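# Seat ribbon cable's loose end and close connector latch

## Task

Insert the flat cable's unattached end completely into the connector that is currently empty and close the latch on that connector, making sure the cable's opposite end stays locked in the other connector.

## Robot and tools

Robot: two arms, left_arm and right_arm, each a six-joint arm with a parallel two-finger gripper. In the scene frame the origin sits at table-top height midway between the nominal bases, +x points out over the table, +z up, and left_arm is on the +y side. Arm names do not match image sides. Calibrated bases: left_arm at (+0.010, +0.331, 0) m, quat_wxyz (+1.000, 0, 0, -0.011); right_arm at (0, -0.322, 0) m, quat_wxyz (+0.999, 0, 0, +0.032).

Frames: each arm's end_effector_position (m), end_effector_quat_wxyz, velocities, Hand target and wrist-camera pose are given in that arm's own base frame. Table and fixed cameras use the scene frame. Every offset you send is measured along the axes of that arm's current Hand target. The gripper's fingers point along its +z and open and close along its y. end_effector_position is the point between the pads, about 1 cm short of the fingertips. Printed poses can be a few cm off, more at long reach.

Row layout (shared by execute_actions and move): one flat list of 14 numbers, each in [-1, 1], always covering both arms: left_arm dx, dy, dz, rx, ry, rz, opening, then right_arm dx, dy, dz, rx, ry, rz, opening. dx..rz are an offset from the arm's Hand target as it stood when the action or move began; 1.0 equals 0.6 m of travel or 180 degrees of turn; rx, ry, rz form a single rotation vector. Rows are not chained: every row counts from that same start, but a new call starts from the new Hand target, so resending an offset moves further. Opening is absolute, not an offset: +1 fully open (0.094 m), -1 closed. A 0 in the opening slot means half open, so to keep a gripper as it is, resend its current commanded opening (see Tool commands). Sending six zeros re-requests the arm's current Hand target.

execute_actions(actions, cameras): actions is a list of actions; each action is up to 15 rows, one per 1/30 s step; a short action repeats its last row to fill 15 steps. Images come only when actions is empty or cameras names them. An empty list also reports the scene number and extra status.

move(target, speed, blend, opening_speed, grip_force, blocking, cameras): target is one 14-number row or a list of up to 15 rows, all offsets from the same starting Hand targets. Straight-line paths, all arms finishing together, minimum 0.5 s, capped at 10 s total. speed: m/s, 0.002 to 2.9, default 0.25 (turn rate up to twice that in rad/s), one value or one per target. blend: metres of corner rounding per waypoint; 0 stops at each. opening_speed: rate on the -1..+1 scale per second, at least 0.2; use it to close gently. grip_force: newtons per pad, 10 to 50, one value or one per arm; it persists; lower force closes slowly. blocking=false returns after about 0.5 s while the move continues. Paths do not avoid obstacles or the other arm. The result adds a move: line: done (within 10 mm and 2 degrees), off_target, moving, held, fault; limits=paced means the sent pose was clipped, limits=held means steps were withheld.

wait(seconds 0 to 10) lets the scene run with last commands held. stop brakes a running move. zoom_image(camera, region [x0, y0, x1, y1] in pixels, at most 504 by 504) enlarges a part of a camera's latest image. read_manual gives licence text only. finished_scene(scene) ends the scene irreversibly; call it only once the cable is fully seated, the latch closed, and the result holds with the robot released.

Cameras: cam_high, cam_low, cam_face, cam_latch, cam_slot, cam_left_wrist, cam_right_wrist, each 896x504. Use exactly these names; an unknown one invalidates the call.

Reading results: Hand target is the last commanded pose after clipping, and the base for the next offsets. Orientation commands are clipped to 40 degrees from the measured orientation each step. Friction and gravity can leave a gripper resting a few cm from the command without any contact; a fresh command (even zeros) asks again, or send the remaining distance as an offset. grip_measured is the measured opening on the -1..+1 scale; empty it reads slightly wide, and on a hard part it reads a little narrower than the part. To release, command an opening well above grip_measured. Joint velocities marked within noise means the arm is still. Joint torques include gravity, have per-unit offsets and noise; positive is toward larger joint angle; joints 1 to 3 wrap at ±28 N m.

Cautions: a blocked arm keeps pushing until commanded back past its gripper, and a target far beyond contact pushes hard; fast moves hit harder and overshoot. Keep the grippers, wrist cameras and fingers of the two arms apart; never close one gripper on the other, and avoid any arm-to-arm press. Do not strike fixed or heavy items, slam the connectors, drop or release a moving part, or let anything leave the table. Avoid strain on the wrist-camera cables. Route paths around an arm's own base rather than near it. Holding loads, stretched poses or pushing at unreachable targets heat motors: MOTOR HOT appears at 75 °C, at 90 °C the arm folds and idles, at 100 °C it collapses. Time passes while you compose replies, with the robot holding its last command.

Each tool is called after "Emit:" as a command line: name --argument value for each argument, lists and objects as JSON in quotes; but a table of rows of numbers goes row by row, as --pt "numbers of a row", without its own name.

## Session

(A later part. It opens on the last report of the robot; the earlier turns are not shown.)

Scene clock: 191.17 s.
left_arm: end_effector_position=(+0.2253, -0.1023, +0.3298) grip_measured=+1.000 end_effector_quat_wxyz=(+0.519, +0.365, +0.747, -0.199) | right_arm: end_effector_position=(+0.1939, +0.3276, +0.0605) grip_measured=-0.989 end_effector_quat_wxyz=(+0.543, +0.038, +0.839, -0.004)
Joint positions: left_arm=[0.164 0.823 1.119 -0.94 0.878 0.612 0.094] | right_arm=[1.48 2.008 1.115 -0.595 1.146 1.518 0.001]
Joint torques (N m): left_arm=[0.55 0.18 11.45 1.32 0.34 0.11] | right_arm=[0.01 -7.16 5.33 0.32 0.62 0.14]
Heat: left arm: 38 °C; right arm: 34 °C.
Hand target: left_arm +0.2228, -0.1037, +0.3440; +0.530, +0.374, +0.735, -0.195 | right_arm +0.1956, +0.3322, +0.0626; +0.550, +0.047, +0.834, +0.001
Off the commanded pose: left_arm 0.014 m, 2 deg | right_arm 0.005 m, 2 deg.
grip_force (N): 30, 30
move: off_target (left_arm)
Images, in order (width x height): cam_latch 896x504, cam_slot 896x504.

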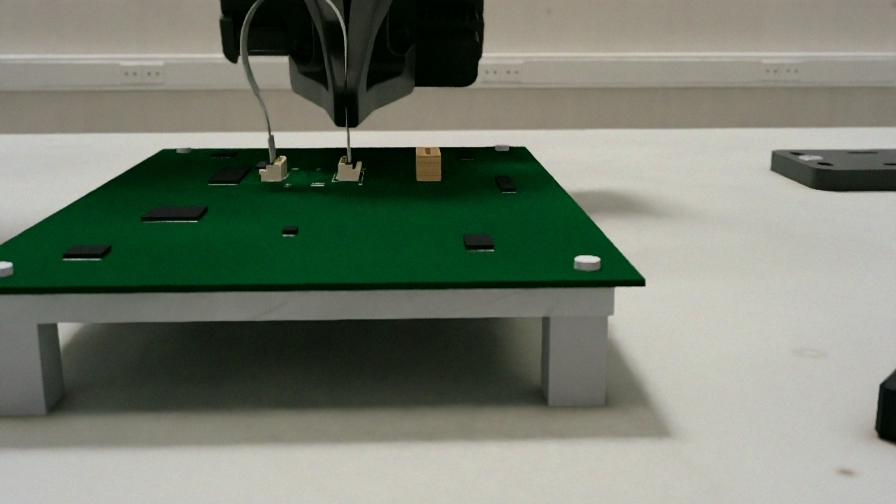

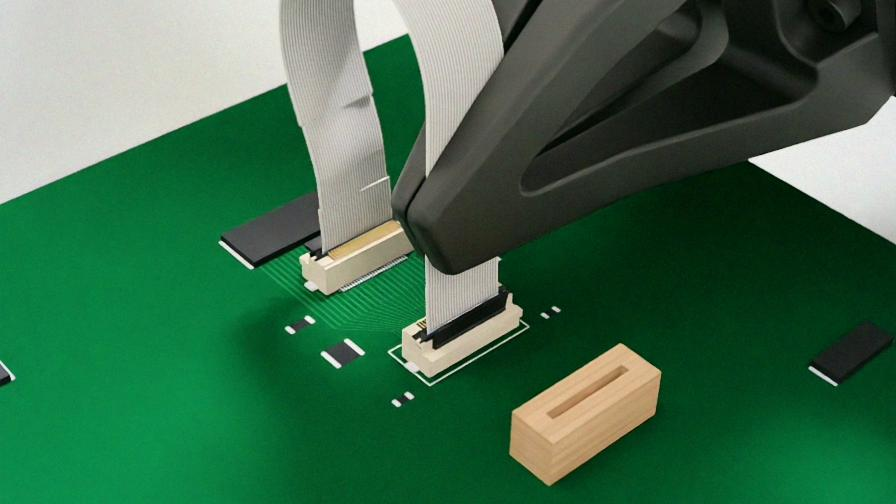

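Emit:
move --target '[0,0,0,0,0,0,1,0.0047,0.0014,0.0020,0,0.003,0,-1]' --speed 0.03 --cameras '["cam_slot","cam_latch"]'

Emit:
zoom_image --camera "cam_slot" --region '[410, 270, 510, 360]'

Emit:
zoom_image --camera "cam_latch" --region '[320, 110, 380, 186]'

Scene clock: 192.70 s.
left_arm: end_effector_position=(+0.2253, -0.1023, +0.3298) grip_measured=+1.000 end_effector_quat_wxyz=(+0.519, +0.365, +0.747, -0.199) | right_arm: end_effector_position=(+0.1940, +0.3283, +0.0600) grip_measured=-0.989 end_effector_quat_wxyz=(+0.543, +0.038, +0.839, -0.004)
Joint positions: left_arm=[0.164 0.823 1.119 -0.94 0.878 0.612 0.094] | right_arm=[1.48 2.011 1.118 -0.595 1.146 1.518 0.001]
Joint torques (N m): left_arm=[0.65 0.1 11.55 1.28 0.34 0.13] | right_arm=[-0.17 -7.01 5.23 0.38 0.54 0.12]
Heat: left arm: 38 °C; right arm: 33 °C.
Hand target: left_arm +0.2228, -0.1037, +0.3440; +0.530, +0.374, +0.735, -0.195 | right_arm +0.1957, +0.3332, +0.0596; +0.546, +0.047, +0.837, +0.001
Off the commanded pose: left_arm 0.014 m, 2 deg | right_arm 0.005 m, 1 deg.
grip_force (N): 30, 30
move: off_target (left_arm)
Images, in order (width x height): cam_latch 896x504, cam_slot 896x504.

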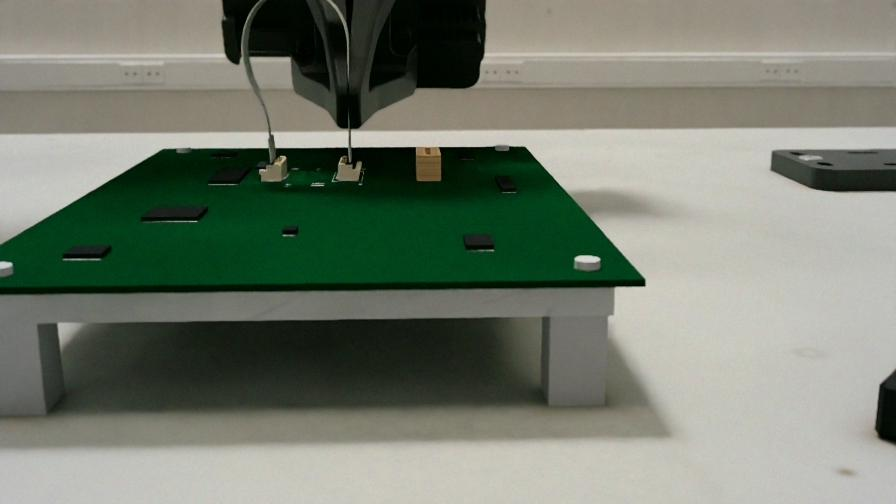

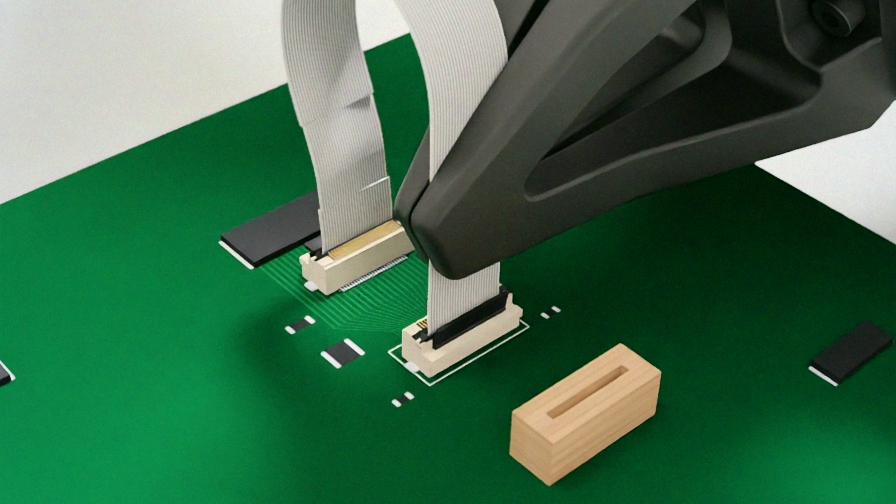

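Scaled by 5.040 from the camera's 896x504 image, which has a finer 1280x720 frame.

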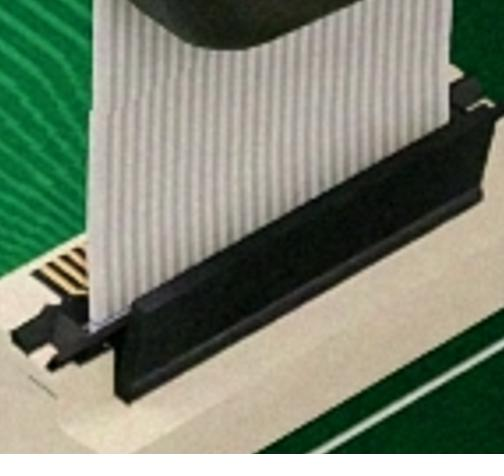

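Scaled by 6.632 from the camera's 896x504 image, which has a finer 1280x720 frame.

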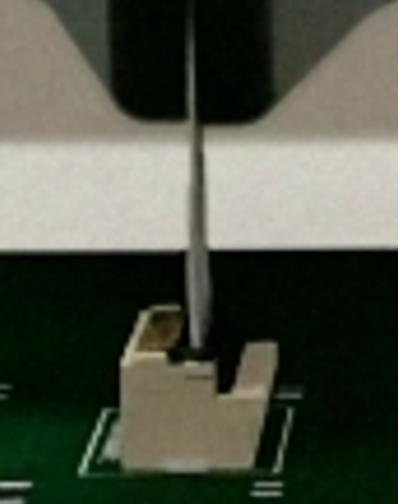

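Emit:
move --target '[0,0,0,0,0,0,1,0.0046,-0.0003,0.0019,0,0.0,0,-1]' --speed 0.03 --cameras '["cam_slot","cam_latch"]'

Emit:
zoom_image --camera "cam_slot" --region '[410, 270, 510, 360]'

Emit:
zoom_image --camera "cam_latch" --region '[320, 110, 380, 186]'

Scene clock: 194.40 s.
left_arm: end_effector_position=(+0.2253, -0.1023, +0.3298) grip_measured=+1.000 end_effector_quat_wxyz=(+0.519, +0.365, +0.747, -0.199) | right_arm: end_effector_position=(+0.1943, +0.3280, +0.0597) grip_measured=-0.989 end_effector_quat_wxyz=(+0.544, +0.038, +0.838, -0.006)
Joint positions: left_arm=[0.164 0.823 1.119 -0.94 0.878 0.612 0.094] | right_arm=[1.48 2.014 1.118 -0.595 1.15 1.518 0.001]
Joint torques (N m): left_arm=[0.46 0.31 11.29 1.32 0.32 0.09] | right_arm=[-0.13 -6.72 4.93 0.48 0.51 0.12]
Heat: left arm: 38 °C; right arm: 34 °C.
Hand target: left_arm +0.2228, -0.1037, +0.3440; +0.530, +0.374, +0.735, -0.195 | right_arm +0.1956, +0.3332, +0.0566; +0.546, +0.047, +0.837, +0.001
Off the commanded pose: left_arm 0.014 m, 2 deg | right_arm 0.006 m, 1 deg.
grip_force (N): 30, 30
move: off_target (left_arm)
Images, in order (width x height): cam_latch 896x504, cam_slot 896x504.

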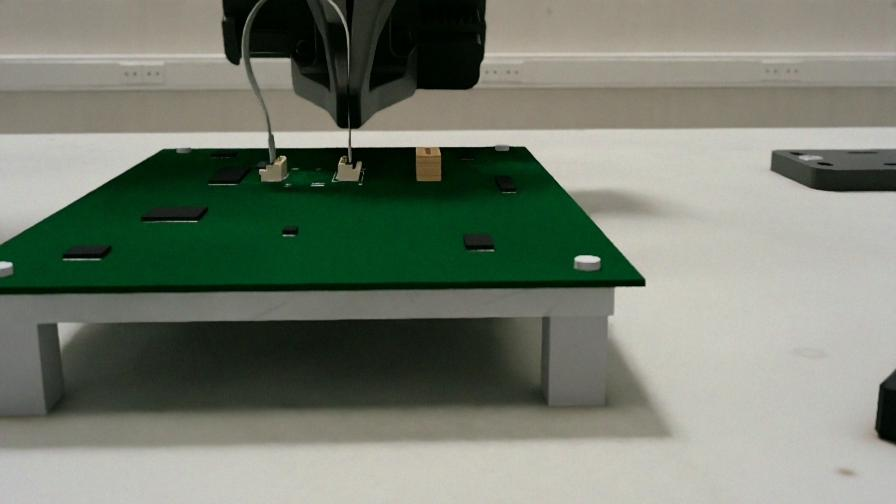

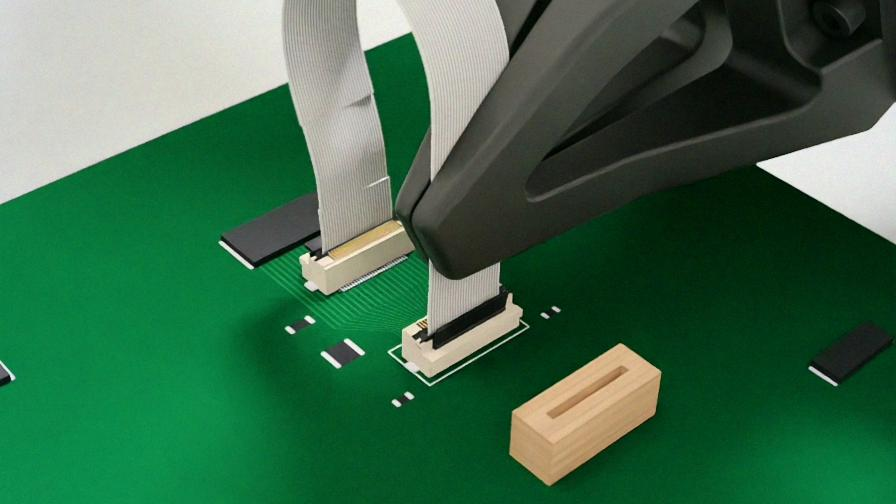

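Scaled by 5.040 from the camera's 896x504 image, which has a finer 1280x720 frame.

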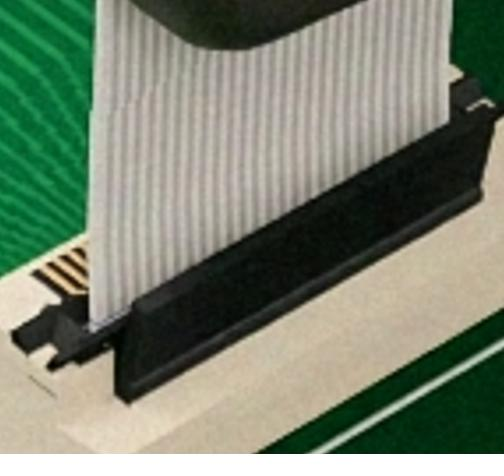

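Scaled by 6.632 from the camera's 896x504 image, which has a finer 1280x720 frame.

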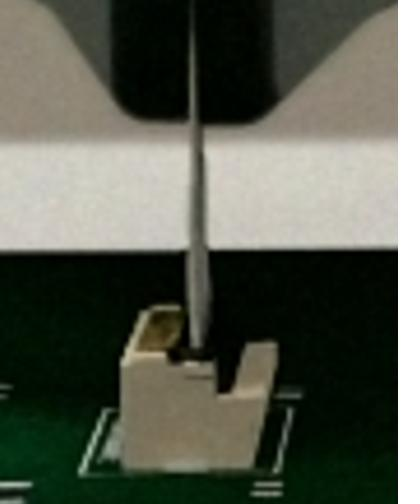

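Emit:
move --pt "0 0 0 0 0 0 1 -0.0077 0.0005 -0.0032 0 0 0 -1" --pt "0 0 0 0 0 0 1 -0.0077 0.0005 -0.0032 0 0 0 -0.65" --speed 0.03 --opening_speed 0.4 --cameras '["cam_slot","cam_latch","cam_face"]'

Emit:
zoom_image --camera "cam_slot" --region '[390, 210, 530, 350]'

Emit:
zoom_image --camera "cam_latch" --region '[320, 110, 380, 186]'

Scene clock: 197.40 s.
left_arm: end_effector_position=(+0.2253, -0.1023, +0.3298) grip_measured=+1.000 end_effector_quat_wxyz=(+0.519, +0.365, +0.747, -0.199) | right_arm: end_effector_position=(+0.1924, +0.3294, +0.0562) grip_measured=-0.652 end_effector_quat_wxyz=(+0.533, +0.038, +0.845, -0.004)
Joint positions: left_arm=[0.164 0.823 1.119 -0.94 0.878 0.612 0.094] | right_arm=[1.48 2.014 1.121 -0.595 1.124 1.518 0.016]
Joint torques (N m): left_arm=[0.65 0.17 11.47 1.29 0.36 0.09] | right_arm=[-0.16 -7.62 5.12 0.32 0.72 0.11]
Heat: left arm: 38 °C; right arm: 33 °C.
Hand target: left_arm +0.2228, -0.1037, +0.3440; +0.530, +0.374, +0.735, -0.195 | right_arm +0.1957, +0.3333, +0.0617; +0.546, +0.047, +0.837, +0.001
Off the commanded pose: left_arm 0.014 m, 2 deg | right_arm 0.007 m, 2 deg.
grip_force (N): 30, 30
move: off_target (left_arm)
Images, in order (width x height): cam_face 896x504, cam_latch 896x504, cam_slot 896x504.

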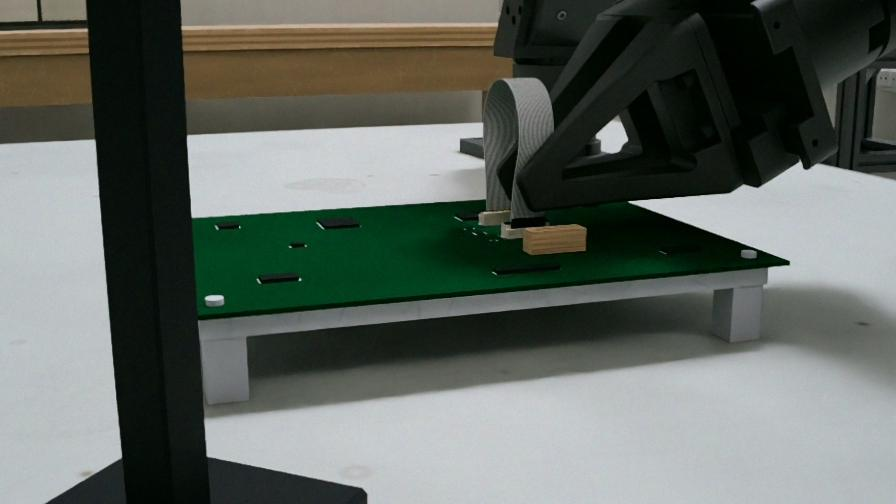

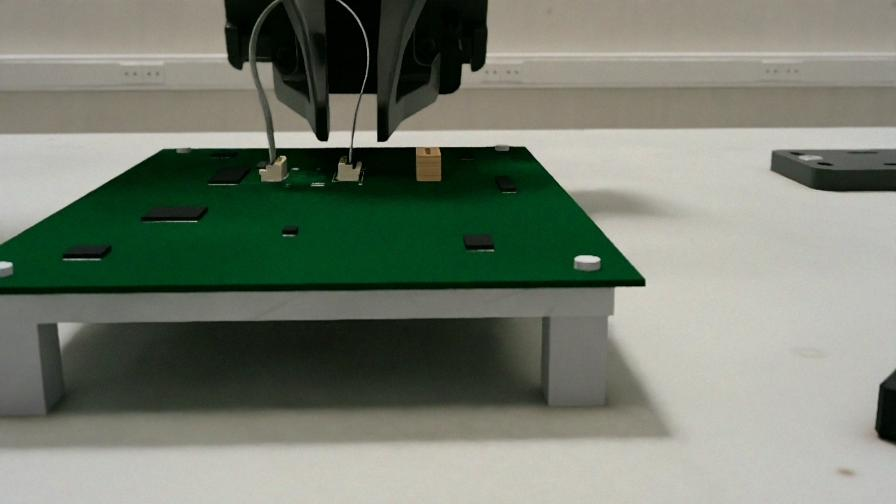

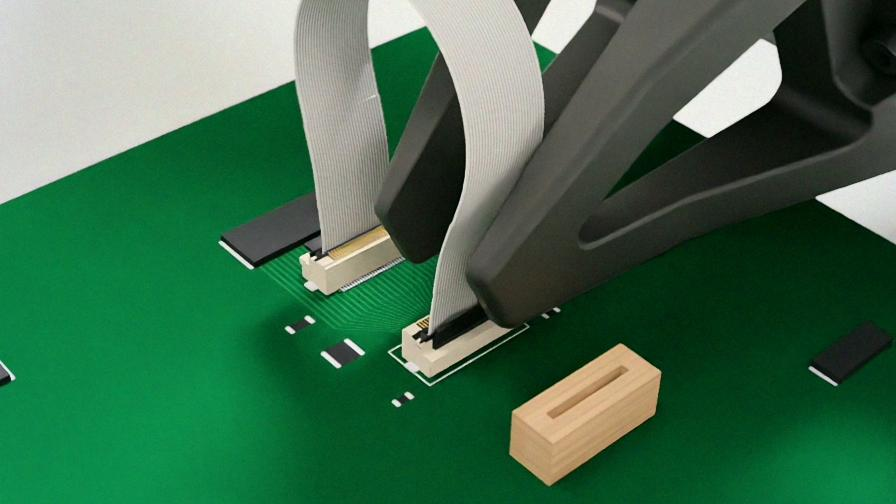

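Scaled by 3.600 from the camera's 896x504 image, which has a finer 1280x720 frame.

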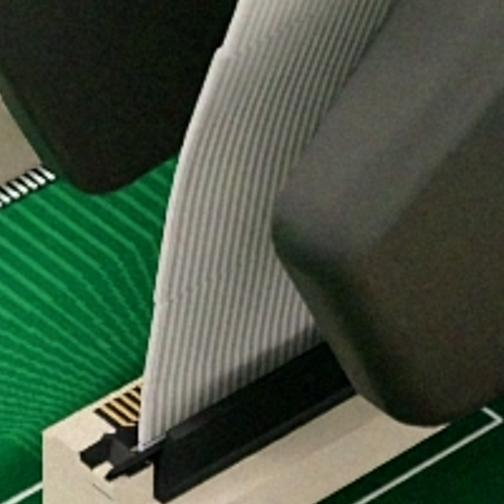

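Scaled by 6.632 from the camera's 896x504 image, which has a finer 1280x720 frame.

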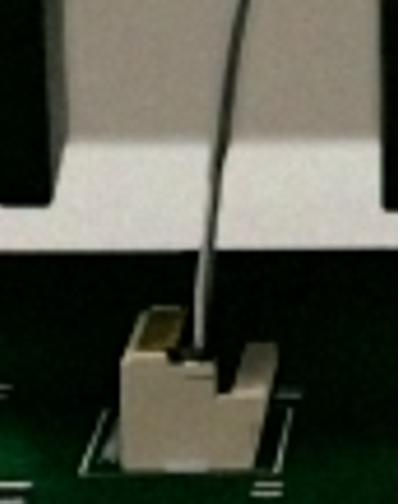

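Emit:
move --target '[0,0,0,0,0,0,1,0.0255,-0.0056,-0.0706,0,0,0,-0.65]' --speed 0.08 --cameras '["cam_slot","cam_latch"]'

Emit:
zoom_image --camera "cam_slot" --region '[390, 250, 530, 390]'

Emit:
zoom_image --camera "cam_latch" --region '[320, 110, 380, 186]'

Scene clock: 201.20 s.
left_arm: end_effector_position=(+0.2253, -0.1023, +0.3298) grip_measured=+1.000 end_effector_quat_wxyz=(+0.519, +0.365, +0.747, -0.199) | right_arm: end_effector_position=(+0.1492, +0.3288, +0.0598) grip_measured=-0.652 end_effector_quat_wxyz=(+0.533, +0.045, +0.845, -0.002)
Joint positions: left_arm=[0.164 0.823 1.119 -0.94 0.878 0.612 0.094] | right_arm=[1.607 2.064 1.214 -0.911 1.114 1.832 0.016]
Joint torques (N m): left_arm=[0.7 0.2 11.41 1.32 0.35 0.13] | right_arm=[0.18 -7.45 5.22 -0.21 0.73 0.13]
Heat: left arm: 38 °C; right arm: 33 °C.
Hand target: left_arm +0.2228, -0.1037, +0.3440; +0.530, +0.374, +0.735, -0.195 | right_arm +0.1507, +0.3331, +0.0646; +0.546, +0.047, +0.837, +0.001
Off the commanded pose: left_arm 0.014 m, 2 deg | right_arm 0.007 m, 2 deg.
grip_force (N): 30, 30
move: off_target (left_arm)
Images, in order (width x height): cam_latch 896x504, cam_slot 896x504.

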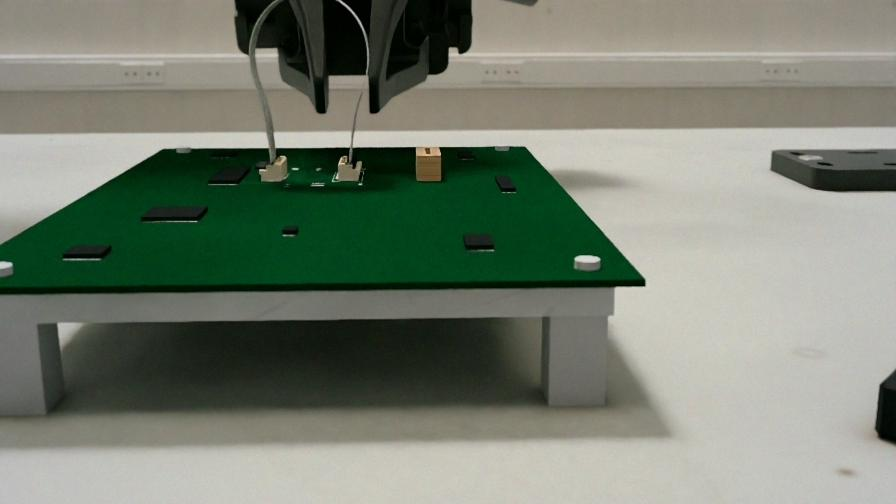

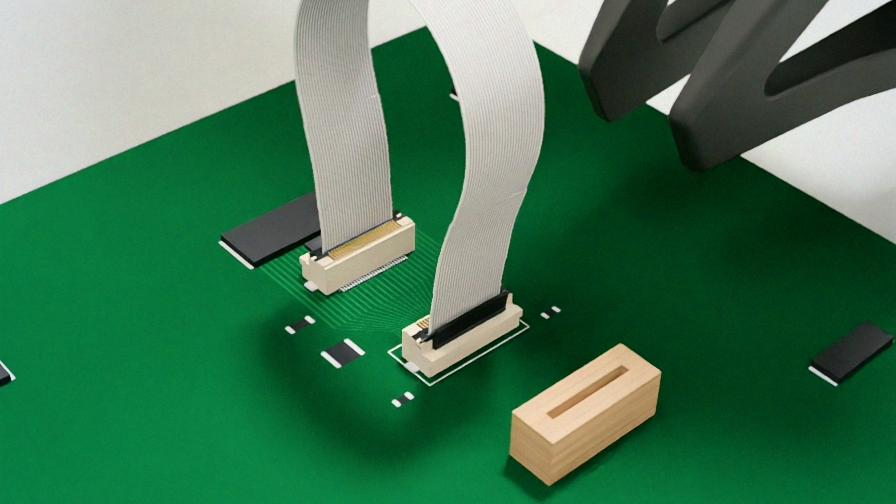

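Scaled by 3.600 from the camera's 896x504 image, which has a finer 1280x720 frame.

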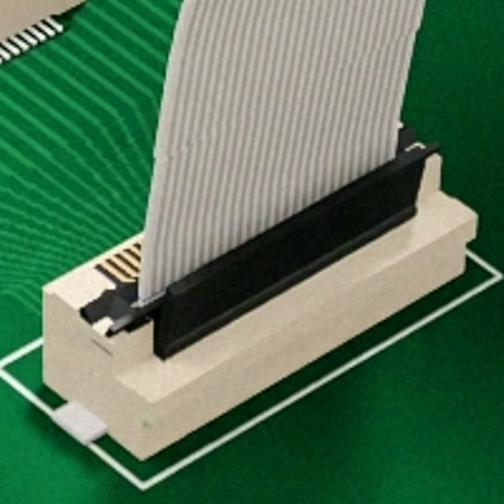

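Scaled by 6.632 from the camera's 896x504 image, which has a finer 1280x720 frame.

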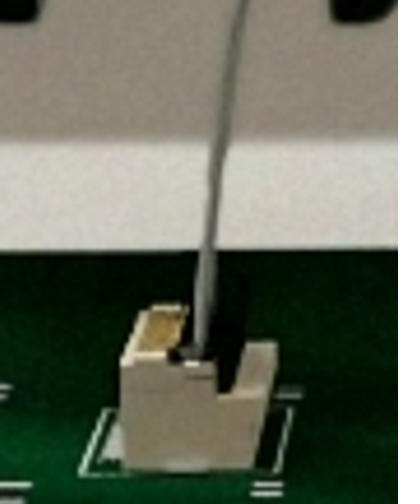

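Emit:
move --target '[0,0,0,0,0,0,1,-0.0136,0.0208,-0.0078,0.0508,0.022,0.0225,-1]' --speed 0.1 --cameras '["cam_slot","cam_latch"]'

Scene clock: 204.43 s.
left_arm: end_effector_position=(+0.2253, -0.1023, +0.3298) grip_measured=+1.000 end_effector_quat_wxyz=(+0.519, +0.365, +0.747, -0.199) | right_arm: end_effector_position=(+0.1458, +0.3423, +0.0706) grip_measured=-0.991 end_effector_quat_wxyz=(+0.499, +0.117, +0.858, -0.045)
Joint positions: left_arm=[0.164 0.823 1.119 -0.94 0.878 0.612 0.094] | right_arm=[1.586 2.202 1.526 -1.288 1.001 2.073 0]
Joint torques (N m): left_arm=[0.54 0.2 11.34 1.29 0.32 0.11] | right_arm=[-0.58 -8.51 5.49 -0.56 0.64 0.14]
Heat: left arm: 38 °C; right arm: 33 °C.
Hand target: left_arm +0.2228, -0.1037, +0.3440; +0.530, +0.374, +0.735, -0.195 | right_arm +0.1507, +0.3451, +0.0746; +0.511, +0.120, +0.850, -0.045
Off the commanded pose: left_arm 0.014 m, 2 deg | right_arm 0.007 m, 2 deg.
grip_force (N): 30, 30
move: off_target (left_arm)
Images, in order (width x height): cam_latch 896x504, cam_slot 896x504.

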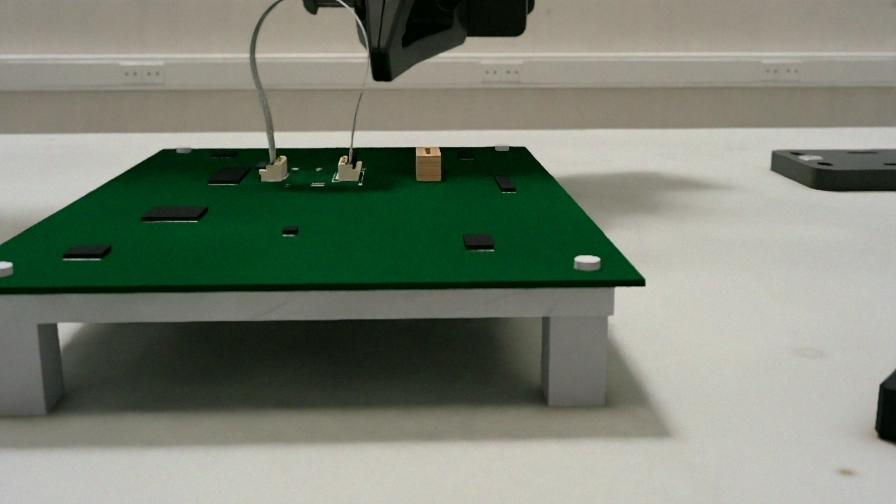

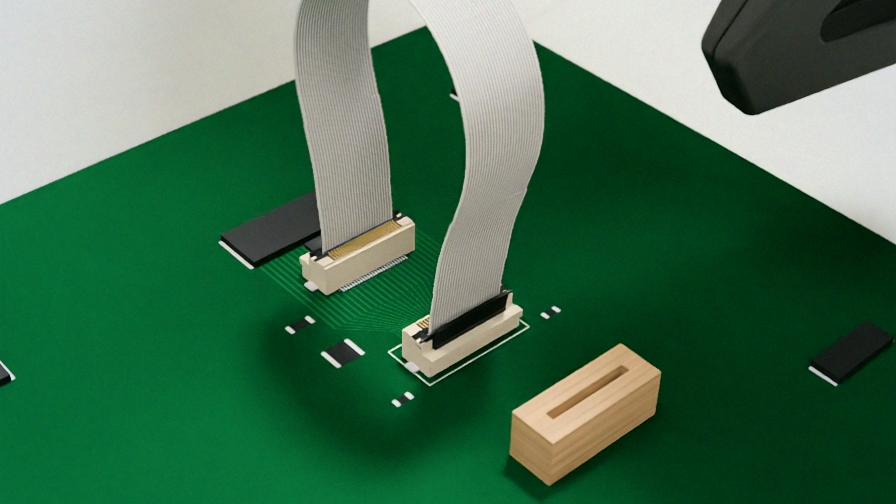

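Emit:
move --pt "0 0 0 0 0 0 1 -0.0086 0.0224 0.0181 0 0 0 -1" --pt "0 0 0 0 0 0 1 -0.0348 0.0377 0.0718 0 0 0 -1" --speed 0.08 --blend 0.01 --cameras '["cam_slot","cam_latch","cam_low"]'

Scene clock: 209.47 s.
left_arm: end_effector_position=(+0.2253, -0.1023, +0.3298) grip_measured=+1.000 end_effector_quat_wxyz=(+0.519, +0.365, +0.747, -0.199) | right_arm: end_effector_position=(+0.1978, +0.3529, +0.0662) grip_measured=-0.991 end_effector_quat_wxyz=(+0.493, +0.116, +0.860, -0.057)
Joint positions: left_arm=[0.164 0.823 1.119 -0.94 0.878 0.612 0.094] | right_arm=[1.448 2.217 1.555 -1.122 1.026 1.837 0]
Joint torques (N m): left_arm=[0.53 0.25 11.38 1.3 0.31 0.13] | right_arm=[-0.16 -10.58 3.41 0.05 0.79 0.04]
Heat: left arm: 38 °C; right arm: 34 °C.
Hand target: left_arm +0.2228, -0.1037, +0.3440; +0.530, +0.374, +0.735, -0.195 | right_arm +0.2027, +0.3552, +0.0736; +0.511, +0.120, +0.850, -0.045
Off the commanded pose: left_arm 0.014 m, 2 deg | right_arm 0.009 m, 3 deg.
grip_force (N): 30, 30
move: off_target (left_arm, right_arm); blend cut to 0.0091 m at target 1
Images, in order (width x height): cam_low 896x504, cam_latch 896x504, cam_slot 896x504.

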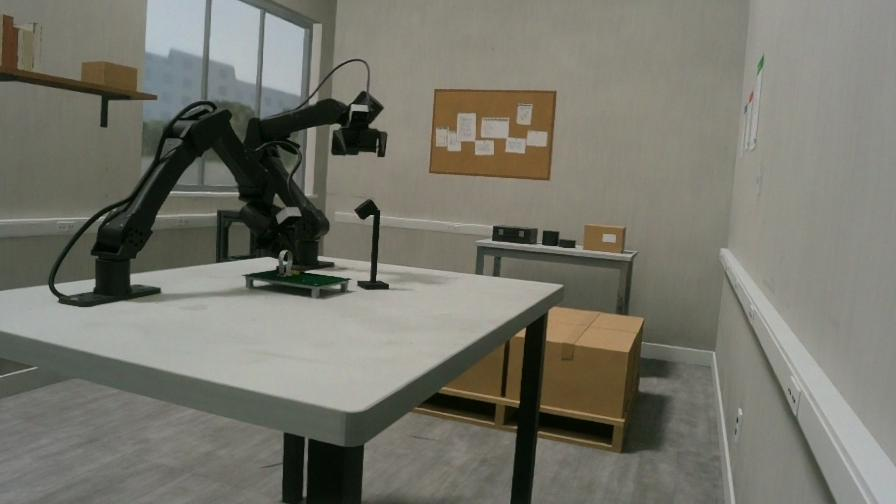

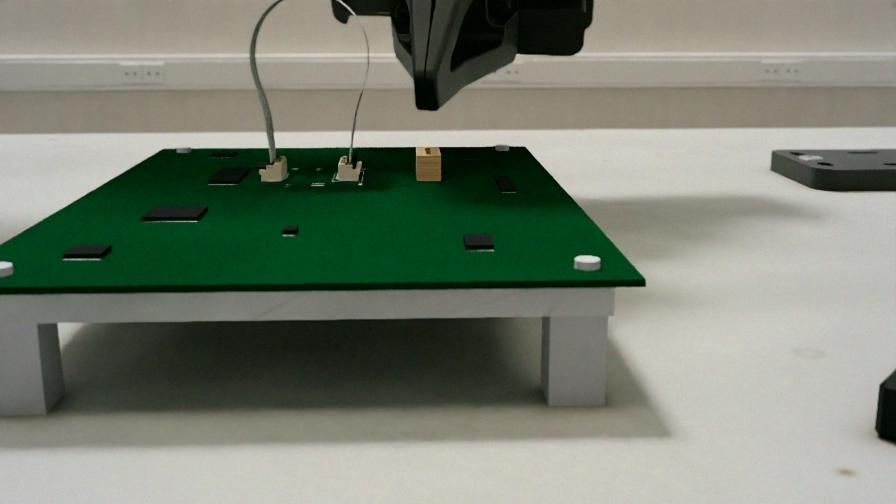

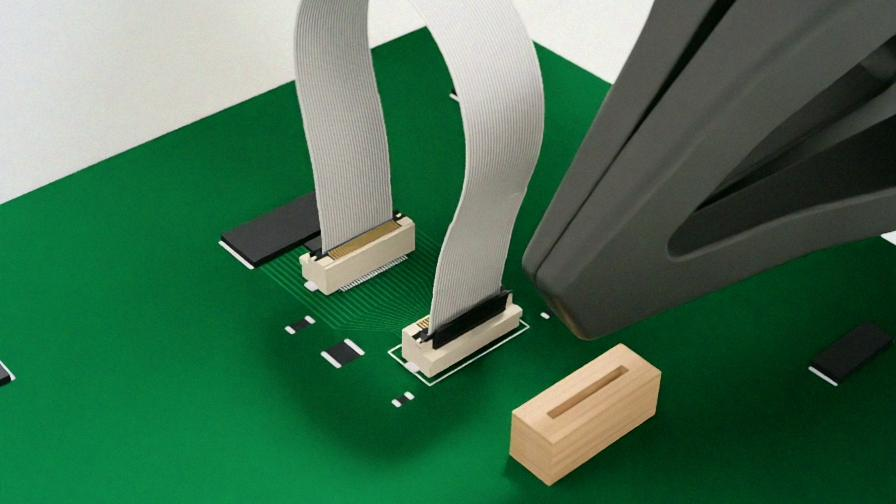

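Emit:
move --target '[0,0,0,0,0,0,1,-0.0056,-0.016,0.0017,-0.0098,0.0005,-0.0053,-1]' --speed 0.05 --cameras '["cam_slot","cam_latch"]'

Scene clock: 213.07 s.
left_arm: end_effector_position=(+0.2253, -0.1023, +0.3298) grip_measured=+1.000 end_effector_quat_wxyz=(+0.519, +0.365, +0.747, -0.199) | right_arm: end_effector_position=(+0.1970, +0.3420, +0.0570) grip_measured=-0.991 end_effector_quat_wxyz=(+0.494, +0.092, +0.863, -0.061)
Joint positions: left_arm=[0.164 0.823 1.119 -0.94 0.878 0.612 0.094] | right_arm=[1.448 2.176 1.446 -1.02 1.032 1.763 0]
Joint torques (N m): left_arm=[0.58 0.18 11.38 1.33 0.35 0.13] | right_arm=[-0.34 -12.74 3.12 0.12 0.79 0.03]
Heat: left arm: 38 °C; right arm: 34 °C.
Hand target: left_arm +0.2228, -0.1037, +0.3440; +0.530, +0.374, +0.735, -0.195 | right_arm +0.2026, +0.3452, +0.0756; +0.511, +0.105, +0.852, -0.036
Off the commanded pose: left_arm 0.014 m, 2 deg | right_arm 0.020 m, 4 deg.
grip_force (N): 30, 30
move: off_target (left_arm, right_arm)
Images, in order (width x height): cam_latch 896x504, cam_slot 896x504.

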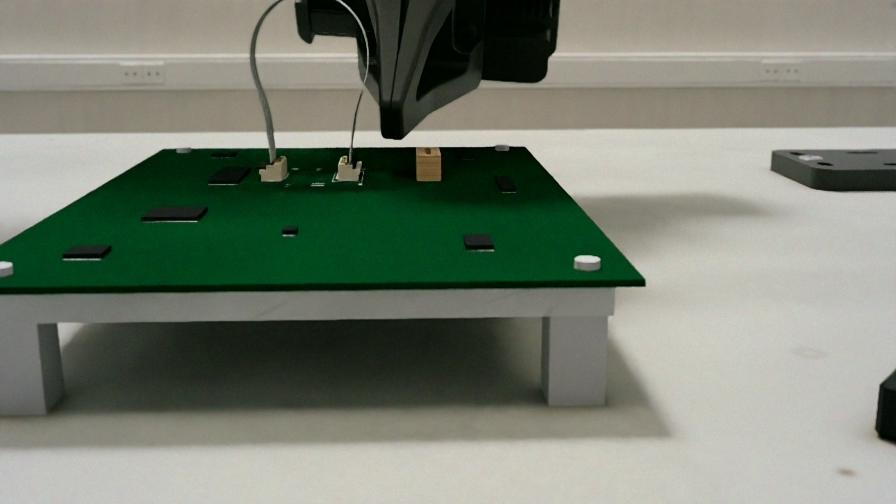

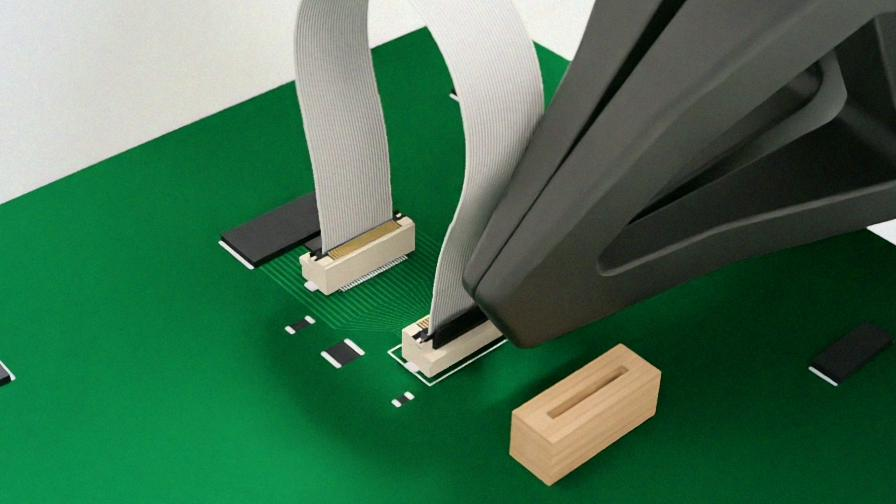

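Emit:
move --target '[0,0,0,0,0,0,1,-0.0138,-0.014,-0.0038,0,0,0,-1]' --speed 0.05 --cameras '["cam_slot","cam_latch"]'

Emit:
zoom_image --camera "cam_slot" --region '[390, 210, 530, 350]'

Emit:
zoom_image --camera "cam_latch" --region '[330, 100, 400, 186]'

Scene clock: 215.73 s.
left_arm: end_effector_position=(+0.2253, -0.1023, +0.3298) grip_measured=+1.000 end_effector_quat_wxyz=(+0.519, +0.365, +0.747, -0.199) | right_arm: end_effector_position=(+0.1961, +0.3341, +0.0651) grip_measured=-0.991 end_effector_quat_wxyz=(+0.494, +0.091, +0.863, -0.059)
Joint positions: left_arm=[0.164 0.823 1.119 -0.94 0.878 0.612 0.094] | right_arm=[1.448 2.13 1.407 -1.019 1.032 1.755 0]
Joint torques (N m): left_arm=[0.58 0.29 11.41 1.33 0.33 0.16] | right_arm=[-0.58 -12.41 3.21 0.11 0.8 0.02]
Heat: left arm: 38 °C; right arm: 34 °C.
Hand target: left_arm +0.2228, -0.1037, +0.3440; +0.530, +0.374, +0.735, -0.195 | right_arm +0.2026, +0.3362, +0.0835; +0.511, +0.105, +0.852, -0.036
Off the commanded pose: left_arm 0.014 m, 2 deg | right_arm 0.020 m, 4 deg.
grip_force (N): 30, 30
move: off_target (left_arm, right_arm)
Images, in order (width x height): cam_latch 896x504, cam_slot 896x504.

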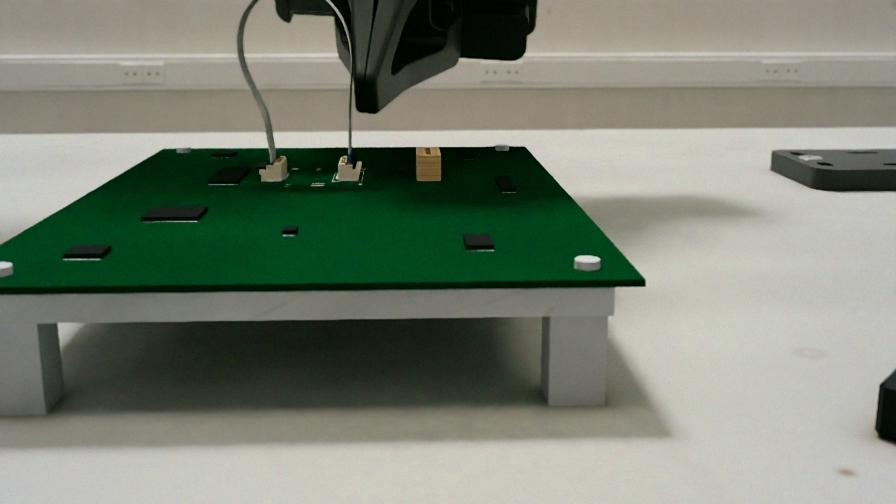

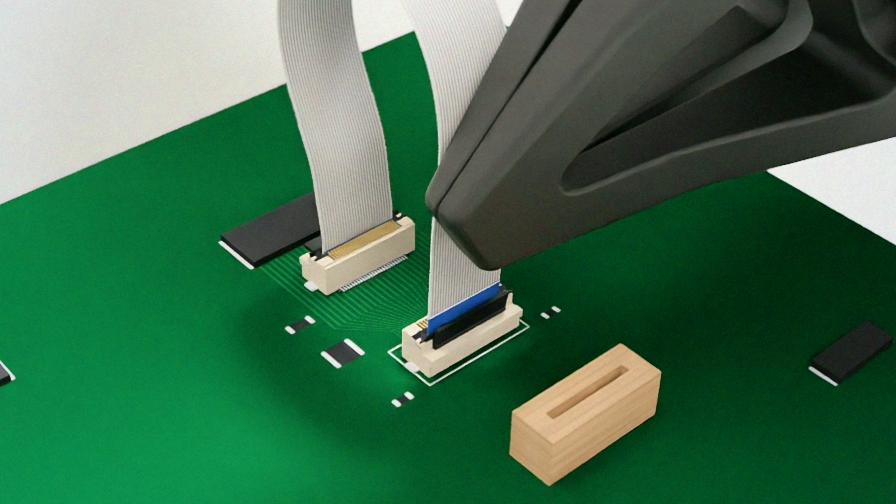

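Scaled by 3.600 from the camera's 896x504 image, which has a finer 1280x720 frame.

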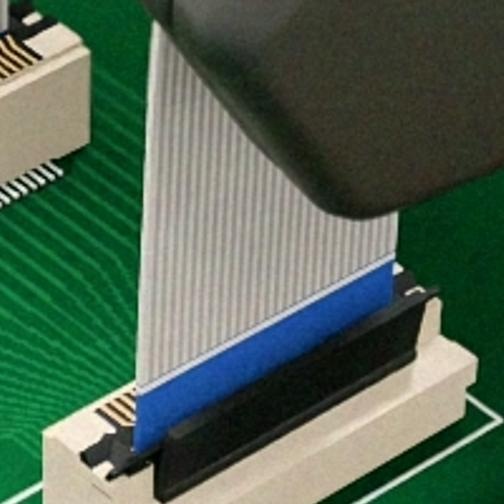

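Scaled by 5.860 from the camera's 896x504 image, which has a finer 1280x720 frame.

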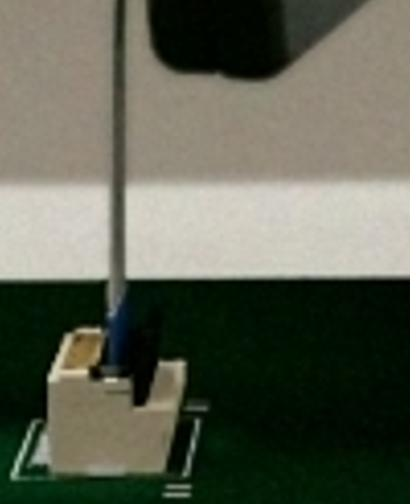

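Emit:
move --target '[0,0,0,0,0,0,1,0.0273,0.0051,0.0131,0,0,0,-1]' --speed 0.06 --cameras '["cam_slot","cam_latch"]'

Emit:
zoom_image --camera "cam_slot" --region '[390, 210, 530, 350]'

Scene clock: 218.43 s.
left_arm: end_effector_position=(+0.2253, -0.1023, +0.3298) grip_measured=+1.000 end_effector_quat_wxyz=(+0.519, +0.365, +0.747, -0.199) | right_arm: end_effector_position=(+0.1968, +0.3397, +0.0622) grip_measured=-0.991 end_effector_quat_wxyz=(+0.494, +0.101, +0.863, -0.041)
Joint positions: left_arm=[0.164 0.823 1.119 -0.94 0.878 0.612 0.094] | right_arm=[1.448 2.13 1.399 -0.97 1.033 1.755 0]
Joint torques (N m): left_arm=[0.68 0.14 11.22 1.33 0.3 0.12] | right_arm=[-0.47 -9.07 3.36 0.2 0.79 0.03]
Heat: left arm: 38 °C; right arm: 35 °C.
Hand target: left_arm +0.2228, -0.1037, +0.3440; +0.530, +0.374, +0.735, -0.195 | right_arm +0.2026, +0.3402, +0.0656; +0.511, +0.105, +0.852, -0.036
Off the commanded pose: left_arm 0.014 m, 2 deg | right_arm 0.007 m, 2 deg.
grip_force (N): 30, 30
move: off_target (left_arm)
Images, in order (width x height): cam_latch 896x504, cam_slot 896x504.

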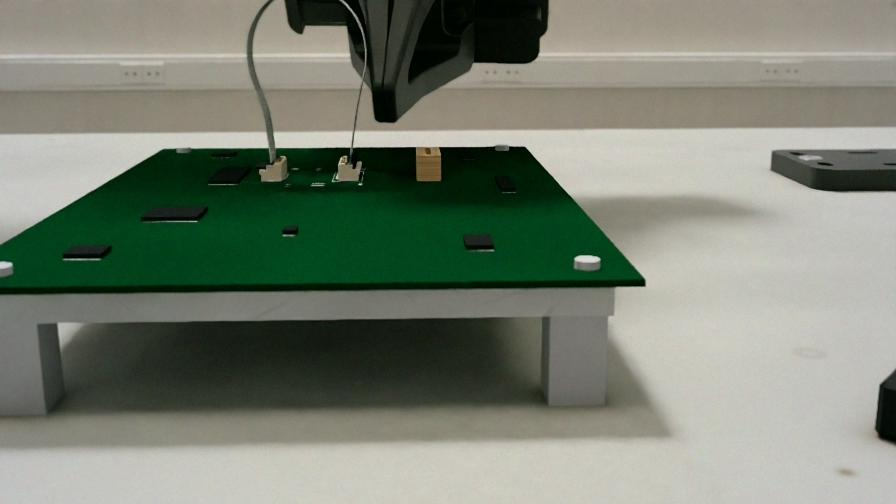

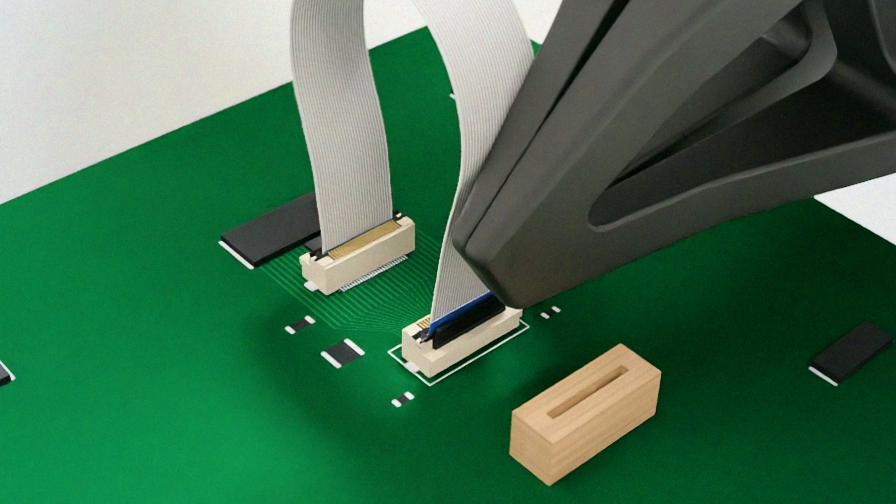

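Scaled by 3.600 from the camera's 896x504 image, which has a finer 1280x720 frame.

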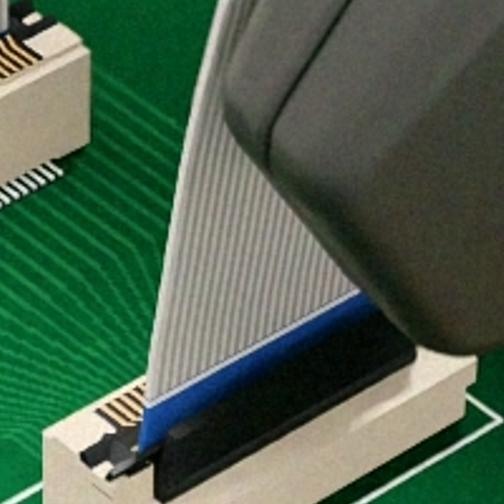

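Emit:
move --target '[0,0,0,0,0,0,1,0.011,-0.0055,0.0072,0,0,0,-1]' --speed 0.05 --cameras '["cam_slot","cam_latch"]'

Emit:
zoom_image --camera "cam_slot" --region '[390, 210, 530, 350]'

Emit:
zoom_image --camera "cam_latch" --region '[330, 100, 400, 186]'

Scene clock: 222.00 s.
left_arm: end_effector_position=(+0.2253, -0.1023, +0.3298) grip_measured=+1.000 end_effector_quat_wxyz=(+0.519, +0.365, +0.747, -0.199) | right_arm: end_effector_position=(+0.1965, +0.3373, +0.0558) grip_measured=-0.991 end_effector_quat_wxyz=(+0.494, +0.102, +0.863, -0.039)
Joint positions: left_arm=[0.164 0.823 1.119 -0.94 0.878 0.612 0.094] | right_arm=[1.448 2.13 1.37 -0.935 1.033 1.754 0]
Joint torques (N m): left_arm=[0.46 0.02 11.37 1.32 0.33 0.11] | right_arm=[-0.55 -8.68 3.3 0.18 0.79 0.03]
Heat: left arm: 38 °C; right arm: 35 °C.
Hand target: left_arm +0.2228, -0.1037, +0.3440; +0.530, +0.374, +0.735, -0.195 | right_arm +0.2027, +0.3372, +0.0576; +0.511, +0.105, +0.852, -0.036
Off the commanded pose: left_arm 0.014 m, 2 deg | right_arm 0.006 m, 2 deg.
grip_force (N): 30, 30
move: off_target (left_arm)
Images, in order (width x height): cam_latch 896x504, cam_slot 896x504.

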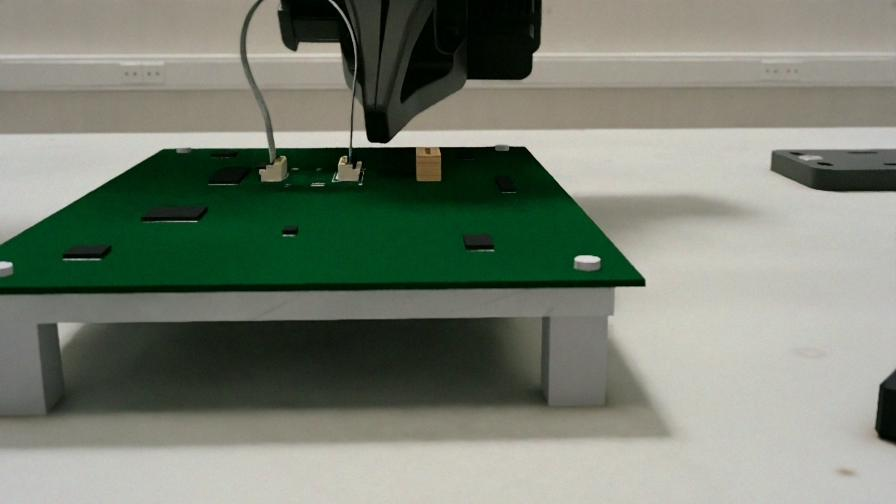

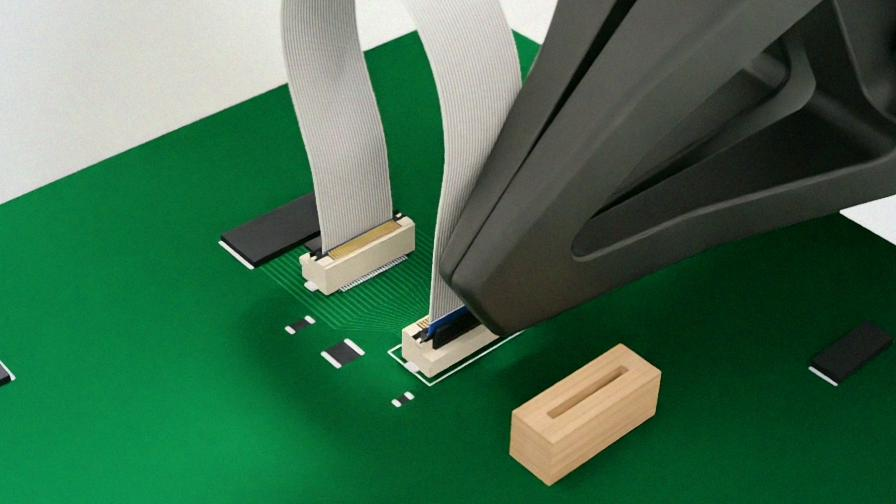

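Scaled by 3.600 from the camera's 896x504 image, which has a finer 1280x720 frame.

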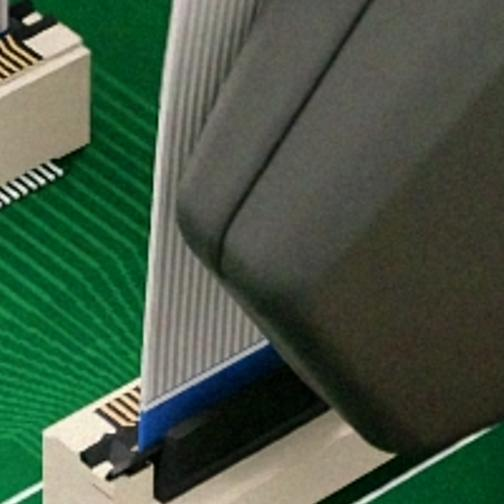

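Scaled by 5.860 from the camera's 896x504 image, which has a finer 1280x720 frame.

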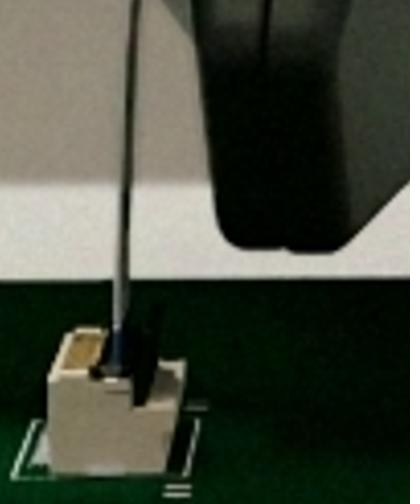

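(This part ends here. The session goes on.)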